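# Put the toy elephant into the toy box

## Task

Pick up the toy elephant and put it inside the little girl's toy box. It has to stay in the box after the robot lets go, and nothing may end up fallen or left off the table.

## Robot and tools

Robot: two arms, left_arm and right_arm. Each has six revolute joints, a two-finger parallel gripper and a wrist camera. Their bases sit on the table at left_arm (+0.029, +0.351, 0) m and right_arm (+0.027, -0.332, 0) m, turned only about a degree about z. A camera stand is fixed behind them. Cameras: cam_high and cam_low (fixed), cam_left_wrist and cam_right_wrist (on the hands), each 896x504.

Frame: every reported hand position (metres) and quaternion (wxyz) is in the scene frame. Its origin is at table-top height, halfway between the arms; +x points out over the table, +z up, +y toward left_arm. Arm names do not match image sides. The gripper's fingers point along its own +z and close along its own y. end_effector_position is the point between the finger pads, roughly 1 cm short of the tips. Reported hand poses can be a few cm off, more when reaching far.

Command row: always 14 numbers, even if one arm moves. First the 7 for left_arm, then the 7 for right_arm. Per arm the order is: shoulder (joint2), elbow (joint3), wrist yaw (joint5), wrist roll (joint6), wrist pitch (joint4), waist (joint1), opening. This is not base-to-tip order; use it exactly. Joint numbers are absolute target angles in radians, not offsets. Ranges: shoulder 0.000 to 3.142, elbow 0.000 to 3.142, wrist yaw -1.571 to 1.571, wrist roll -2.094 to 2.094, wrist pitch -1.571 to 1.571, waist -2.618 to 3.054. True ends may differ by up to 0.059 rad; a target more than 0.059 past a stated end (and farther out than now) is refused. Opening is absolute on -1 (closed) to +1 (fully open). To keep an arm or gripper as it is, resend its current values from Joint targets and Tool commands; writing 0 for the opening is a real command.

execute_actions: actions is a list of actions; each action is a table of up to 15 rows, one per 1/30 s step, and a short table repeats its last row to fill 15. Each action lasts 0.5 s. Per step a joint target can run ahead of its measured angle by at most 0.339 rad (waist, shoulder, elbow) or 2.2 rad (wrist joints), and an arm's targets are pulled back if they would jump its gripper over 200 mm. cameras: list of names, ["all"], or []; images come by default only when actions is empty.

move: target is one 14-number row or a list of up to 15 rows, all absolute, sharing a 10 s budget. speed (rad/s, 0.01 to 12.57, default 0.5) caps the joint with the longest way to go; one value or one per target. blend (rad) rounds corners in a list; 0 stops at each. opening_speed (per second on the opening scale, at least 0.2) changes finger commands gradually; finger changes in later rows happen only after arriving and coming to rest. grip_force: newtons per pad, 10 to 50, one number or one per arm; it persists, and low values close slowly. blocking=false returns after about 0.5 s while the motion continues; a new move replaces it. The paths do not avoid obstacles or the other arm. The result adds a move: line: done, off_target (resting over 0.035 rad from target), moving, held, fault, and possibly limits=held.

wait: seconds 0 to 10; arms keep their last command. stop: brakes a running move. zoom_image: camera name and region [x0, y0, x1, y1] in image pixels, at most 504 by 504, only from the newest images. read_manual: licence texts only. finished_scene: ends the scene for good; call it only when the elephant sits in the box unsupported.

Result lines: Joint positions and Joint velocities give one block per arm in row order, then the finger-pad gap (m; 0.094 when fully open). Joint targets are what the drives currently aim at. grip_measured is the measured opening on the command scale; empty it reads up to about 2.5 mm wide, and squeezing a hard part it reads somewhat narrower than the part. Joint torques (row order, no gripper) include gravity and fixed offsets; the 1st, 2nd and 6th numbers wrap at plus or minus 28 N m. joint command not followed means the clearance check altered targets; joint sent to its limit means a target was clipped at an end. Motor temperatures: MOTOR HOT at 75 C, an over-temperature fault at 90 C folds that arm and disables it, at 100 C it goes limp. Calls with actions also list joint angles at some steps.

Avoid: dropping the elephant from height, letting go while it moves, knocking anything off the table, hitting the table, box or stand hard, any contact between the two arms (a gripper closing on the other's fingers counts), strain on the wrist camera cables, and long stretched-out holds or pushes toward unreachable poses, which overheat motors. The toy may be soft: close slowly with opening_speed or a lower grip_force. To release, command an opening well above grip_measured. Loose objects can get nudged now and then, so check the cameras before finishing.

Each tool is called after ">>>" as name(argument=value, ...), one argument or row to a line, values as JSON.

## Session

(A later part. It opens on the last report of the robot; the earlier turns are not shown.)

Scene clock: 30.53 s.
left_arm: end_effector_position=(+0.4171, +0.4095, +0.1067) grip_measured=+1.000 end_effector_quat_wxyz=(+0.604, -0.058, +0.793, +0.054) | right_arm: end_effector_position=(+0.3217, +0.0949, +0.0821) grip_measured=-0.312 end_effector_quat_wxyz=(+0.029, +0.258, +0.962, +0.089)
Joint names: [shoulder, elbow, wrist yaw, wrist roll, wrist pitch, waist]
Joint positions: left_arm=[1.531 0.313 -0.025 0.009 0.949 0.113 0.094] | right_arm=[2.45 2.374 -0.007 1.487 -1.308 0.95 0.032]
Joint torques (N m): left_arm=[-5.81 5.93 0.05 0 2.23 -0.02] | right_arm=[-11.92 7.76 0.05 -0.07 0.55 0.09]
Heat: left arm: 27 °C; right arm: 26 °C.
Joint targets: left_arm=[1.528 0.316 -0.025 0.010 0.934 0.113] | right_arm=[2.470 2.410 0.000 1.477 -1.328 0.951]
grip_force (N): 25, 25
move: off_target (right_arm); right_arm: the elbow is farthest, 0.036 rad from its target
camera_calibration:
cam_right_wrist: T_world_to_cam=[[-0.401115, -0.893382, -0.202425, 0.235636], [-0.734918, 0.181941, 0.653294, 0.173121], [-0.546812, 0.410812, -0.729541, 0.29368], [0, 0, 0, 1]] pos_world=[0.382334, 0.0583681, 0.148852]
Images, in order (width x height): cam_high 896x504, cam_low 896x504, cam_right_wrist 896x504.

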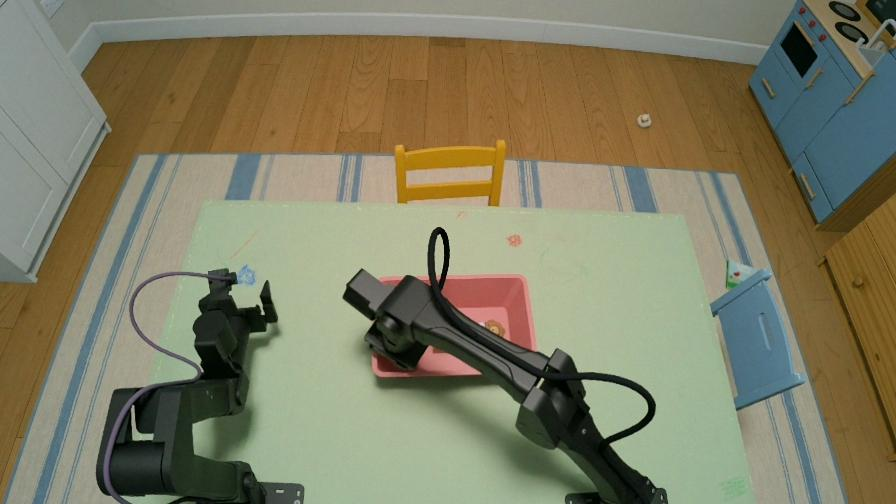

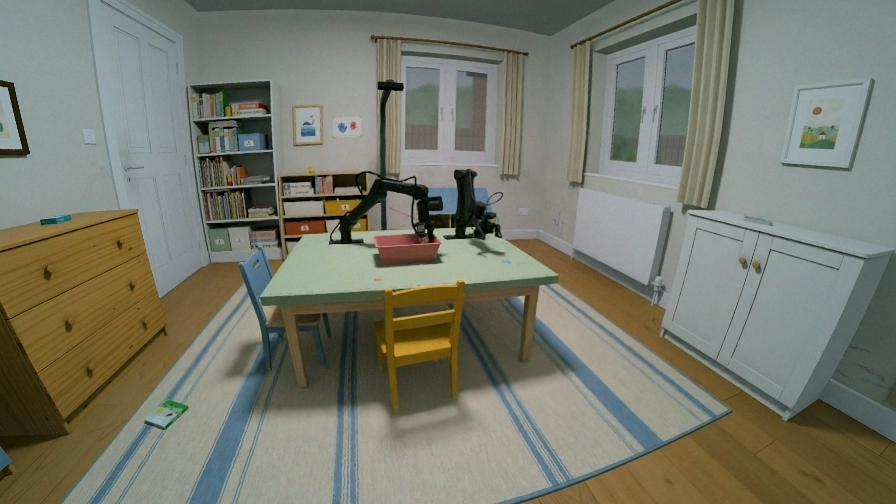

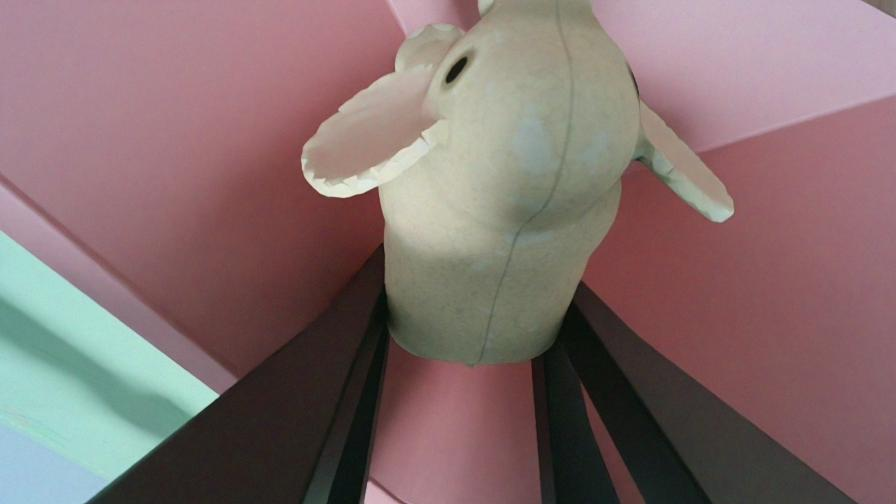

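>>> move(
  target=[
    [1.528,0.316,-0.025,0.010,0.934,0.113,1,2.47,2.41,0,1.45,-1.345,0.915,-0.6],
    [1.528,0.316,-0.025,0.010,0.934,0.113,1,2.59,2.475,0,1.45,-1.385,0.915,-0.6],
  ],
  speed=[0.3,0.12],
  blend=0.01,
  cameras=["cam_high","cam_low","cam_right_wrist"],
)

>>> zoom_image(
  camera="cam_low",
  region=[360, 160, 480, 280],
)

Scene clock: 32.83 s.
left_arm: end_effector_position=(+0.4171, +0.4095, +0.1067) grip_measured=+1.000 end_effector_quat_wxyz=(+0.604, -0.058, +0.793, +0.054) | right_arm: end_effector_position=(+0.3316, +0.0775, +0.0421) grip_measured=-0.313 end_effector_quat_wxyz=(+0.011, +0.257, +0.966, +0.036)
Joint names: [shoulder, elbow, wrist yaw, wrist roll, wrist pitch, waist]
Joint positions: left_arm=[1.531 0.313 -0.025 0.009 0.949 0.113 0.094] | right_arm=[2.563 2.439 -0.007 1.447 -1.371 0.914 0.032]
Joint torques (N m): left_arm=[-5.87 5.97 0.04 -0.01 2.23 -0.05] | right_arm=[-11.84 7.71 0.05 -0.09 0.43 -0.14]
Heat: left arm: 27 °C; right arm: 26 °C.
Joint targets: left_arm=[1.528 0.316 -0.025 0.010 0.934 0.113] | right_arm=[2.590 2.475 0.000 1.438 -1.386 0.914]
grip_force (N): 25, 25
move: off_target (right_arm); right_arm: the elbow is farthest, 0.036 rad from its target
camera_calibration:
cam_right_wrist: T_world_to_cam=[[-0.406262, -0.908985, -0.0932552, 0.214254], [-0.694949, 0.241101, 0.677434, 0.190816], [-0.593293, 0.340023, -0.729649, 0.297932], [0, 0, 0, 1]] pos_world=[0.396412, 0.0474442, 0.108101]
Images, in order (width x height): cam_high 896x504, cam_low 896x504, cam_right_wrist 896x504.

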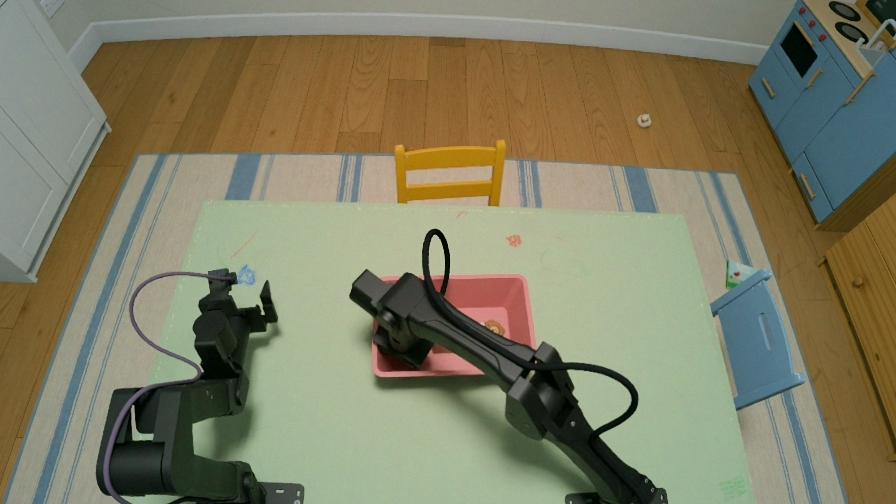

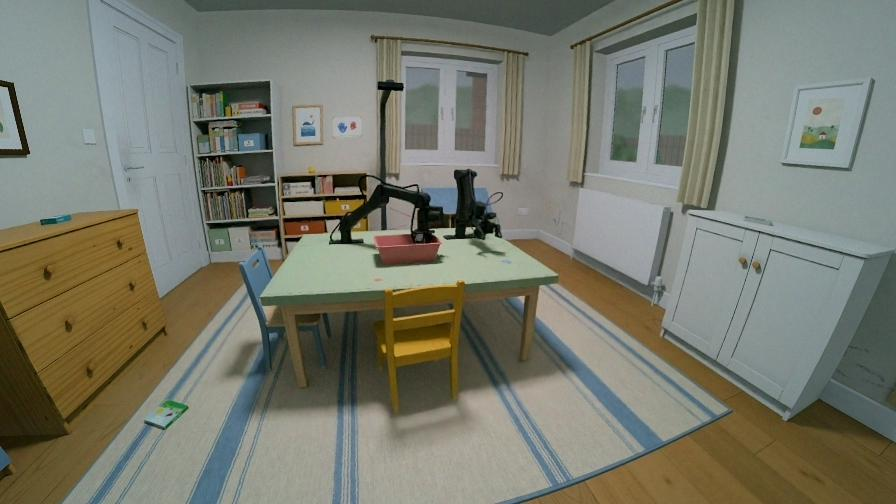

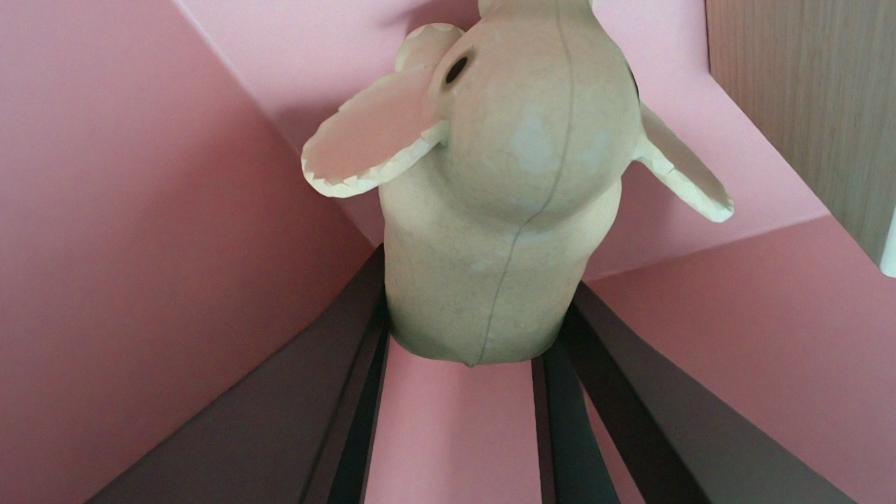

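Scaled by 4.200 from the camera's 896x504 image, which has a finer 1280x720 frame.

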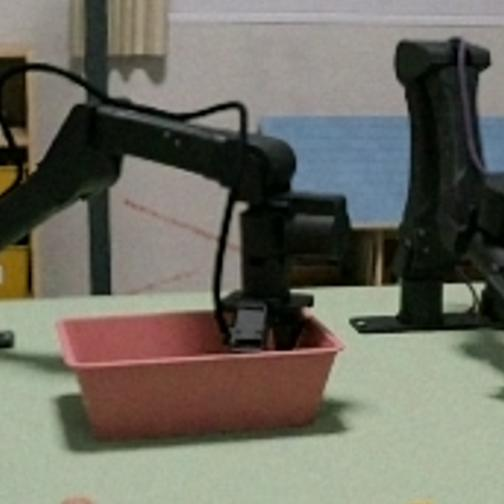

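>>> move(
  target=[1.528,0.316,-0.025,0.010,0.934,0.113,1,2.605,2.475,0,1.45,-1.375,0.915,-0.6],
  speed=0.05,
  cameras=["cam_right_wrist"],
)

Scene clock: 33.77 s.
left_arm: end_effector_position=(+0.4171, +0.4095, +0.1067) grip_measured=+1.000 end_effector_quat_wxyz=(+0.604, -0.058, +0.793, +0.054) | right_arm: end_effector_position=(+0.3324, +0.0759, +0.0369) grip_measured=-0.313 end_effector_quat_wxyz=(+0.013, +0.257, +0.966, +0.029)
Joint names: [shoulder, elbow, wrist yaw, wrist roll, wrist pitch, waist]
Joint positions: left_arm=[1.531 0.313 -0.025 0.009 0.949 0.113 0.094] | right_arm=[2.574 2.439 0.003 1.447 -1.371 0.914 0.032]
Joint torques (N m): left_arm=[-5.87 5.9 0.03 -0.01 2.22 -0.08] | right_arm=[-11.69 7.76 0.06 0.04 0.52 -0.01]
Heat: left arm: 27 °C; right arm: 26 °C.
Joint targets: left_arm=[1.528 0.316 -0.025 0.010 0.934 0.113] | right_arm=[2.604 2.475 0.009 1.450 -1.375 0.915]
grip_force (N): 25, 25
move: off_target (right_arm); right_arm: the elbow is farthest, 0.036 rad from its target
camera_calibration:
cam_right_wrist: T_world_to_cam=[[-0.40684, -0.909918, -0.080808, 0.212386], [-0.695354, 0.251104, 0.673372, 0.194952], [-0.592423, 0.330145, -0.734874, 0.295812], [0, 0, 0, 1]] pos_world=[0.397213, 0.0466403, 0.103272]
Images, in order (width x height): cam_right_wrist 896x504.

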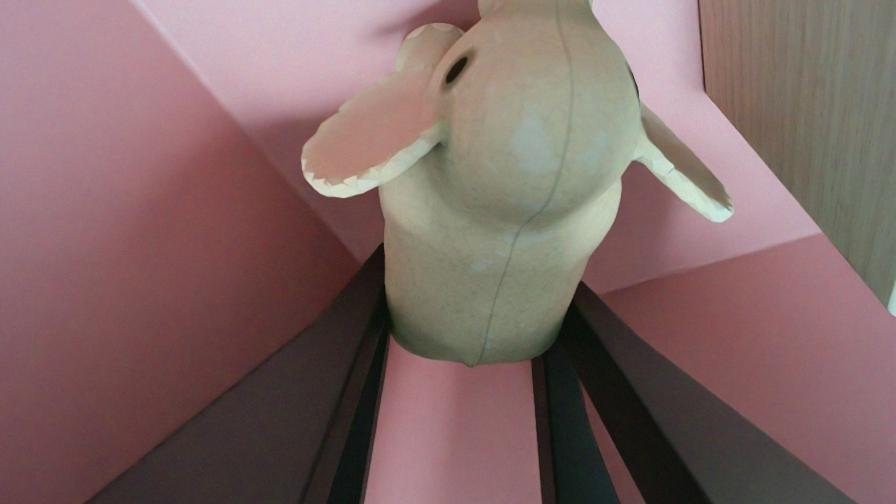

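>>> move(
  target=[1.528,0.316,-0.025,0.010,0.934,0.113,1,2.617,2.475,0,1.45,-1.365,0.915,-0.6],
  speed=0.04,
)

>>> move(
  target=[1.528,0.316,-0.025,0.010,0.934,0.113,1,2.617,2.475,0,1.45,-1.365,0.915,-0.05],
  opening_speed=0.4,
  cameras=["cam_right_wrist"],
)

Scene clock: 34.80 s.
left_arm: end_effector_position=(+0.4171, +0.4095, +0.1067) grip_measured=+1.000 end_effector_quat_wxyz=(+0.604, -0.058, +0.793, +0.054) | right_arm: end_effector_position=(+0.3325, +0.0764, +0.0351) grip_measured=-0.313 end_effector_quat_wxyz=(+0.012, +0.257, +0.966, +0.029)
Joint names: [shoulder, elbow, wrist yaw, wrist roll, wrist pitch, waist]
Joint positions: left_arm=[1.531 0.313 -0.025 0.009 0.949 0.113 0.094] | right_arm=[2.58 2.443 0.001 1.447 -1.371 0.914 0.032]
Joint torques (N m): left_arm=[-5.78 5.96 0.03 0.03 2.24 -0.08] | right_arm=[-11.34 7.35 -0.04 0.04 0.61 0.02]
Heat: left arm: 27 °C; right arm: 26 °C.
Joint targets: left_arm=[1.528 0.316 -0.025 0.010 0.934 0.113] | right_arm=[2.616 2.475 -0.002 1.450 -1.365 0.915]
grip_force (N): 25, 25
move: off_target (right_arm); right_arm: the shoulder is farthest, 0.037 rad from its target

Scene clock: 36.40 s.
left_arm: end_effector_position=(+0.4171, +0.4095, +0.1067) grip_measured=+1.000 end_effector_quat_wxyz=(+0.604, -0.058, +0.793, +0.054) | right_arm: end_effector_position=(+0.3333, +0.0757, +0.0343) grip_measured=-0.052 end_effector_quat_wxyz=(+0.013, +0.258, +0.966, +0.028)
Joint names: [shoulder, elbow, wrist yaw, wrist roll, wrist pitch, waist]
Joint positions: left_arm=[1.531 0.313 -0.025 0.009 0.949 0.113 0.094] | right_arm=[2.582 2.443 0.003 1.447 -1.371 0.913 0.045]
Joint torques (N m): left_arm=[-5.82 5.91 0.02 0.02 2.22 -0.1] | right_arm=[-11.21 7.39 -0.04 0.03 0.6 0.02]
Heat: left arm: 27 °C; right arm: 27 °C.
Joint targets: left_arm=[1.528 0.316 -0.025 0.010 0.934 0.113] | right_arm=[2.619 2.475 0.002 1.450 -1.365 0.913]
grip_force (N): 25, 25
move: done
camera_calibration:
cam_right_wrist: T_world_to_cam=[[-0.408345, -0.909506, -0.0777972, 0.212737], [-0.693791, 0.253846, 0.673955, 0.196482], [-0.593218, 0.329181, -0.734664, 0.29488], [0, 0, 0, 1]] pos_world=[0.398116, 0.0465405, 0.100768]
Images, in order (width x height): cam_right_wrist 896x504.

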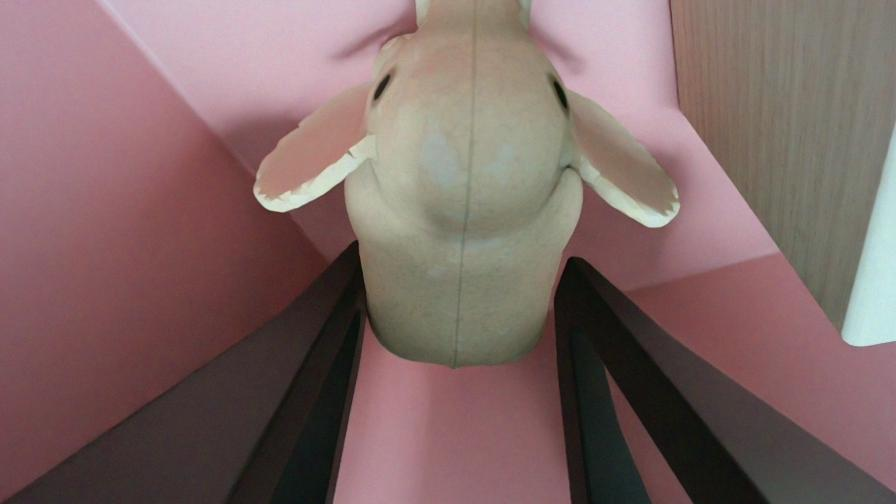

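>>> move(
  target=[
    [1.528,0.316,-0.025,0.010,0.934,0.113,1,2.605,2.475,0,1.45,-1.375,0.915,0.1],
    [1.528,0.316,-0.025,0.010,0.934,0.113,1,2.45,2.41,0,1.45,-1.36,0.92,0.1],
    [1.528,0.316,-0.025,0.010,0.934,0.113,1,2.15,2.40,0,1.45,-1.3,0.92,0.1],
  ],
  speed=[0.05,0.2,0.5],
  opening_speed=0.4,
  blend=[0,0.03,0],
  cameras=["cam_high","cam_right_wrist"],
)

Scene clock: 39.30 s.
left_arm: end_effector_position=(+0.4171, +0.4095, +0.1067) grip_measured=+1.000 end_effector_quat_wxyz=(+0.604, -0.058, +0.793, +0.054) | right_arm: end_effector_position=(+0.3312, +0.0775, +0.2356) grip_measured=+0.098 end_effector_quat_wxyz=(+0.087, +0.254, +0.935, +0.230)
Joint names: [shoulder, elbow, wrist yaw, wrist roll, wrist pitch, waist]
Joint positions: left_arm=[1.531 0.313 -0.025 0.009 0.949 0.113 0.094] | right_arm=[2.166 2.416 -0.008 1.458 -1.324 0.914 0.052]
Joint torques (N m): left_arm=[-5.94 5.91 0.06 0.01 2.23 -0.06] | right_arm=[-12.57 3.93 -0.04 0.03 1.46 0.51]
Motor temperatures (°C): left_arm=[23 27 21 23 27 24 21] | right_arm=[28 27 20 22 25 23 22]
Heat: left arm: 27 °C; right arm: 28 °C.
Joint targets: left_arm=[1.528 0.316 -0.025 0.010 0.934 0.113] | right_arm=[2.148 2.400 -0.010 1.461 -1.299 0.922]
grip_force (N): 25, 25
move: done
camera_calibration:
cam_right_wrist: T_world_to_cam=[[-0.34169, -0.805651, -0.483916, 0.294736], [-0.846796, 0.0405738, 0.530368, 0.160036], [-0.407657, 0.590999, -0.696086, 0.350084], [0, 0, 0, 1]] pos_world=[0.37894, 0.0240616, 0.301438]
Images, in order (width x height): cam_high 896x504, cam_right_wrist 896x504.

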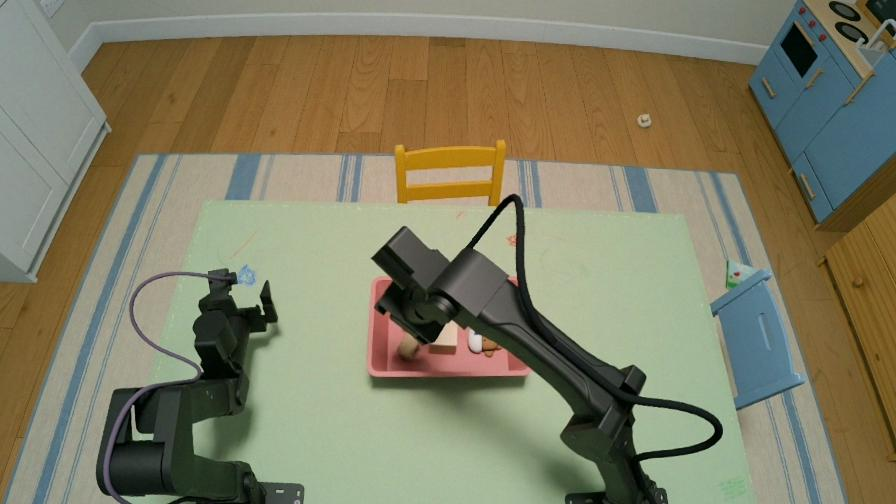

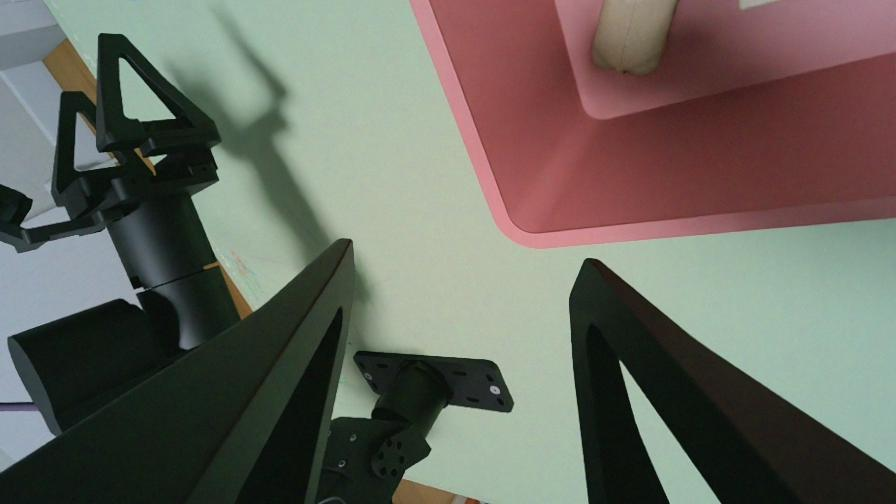

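>>> finished_scene(
)

The scene is finished: the task was done.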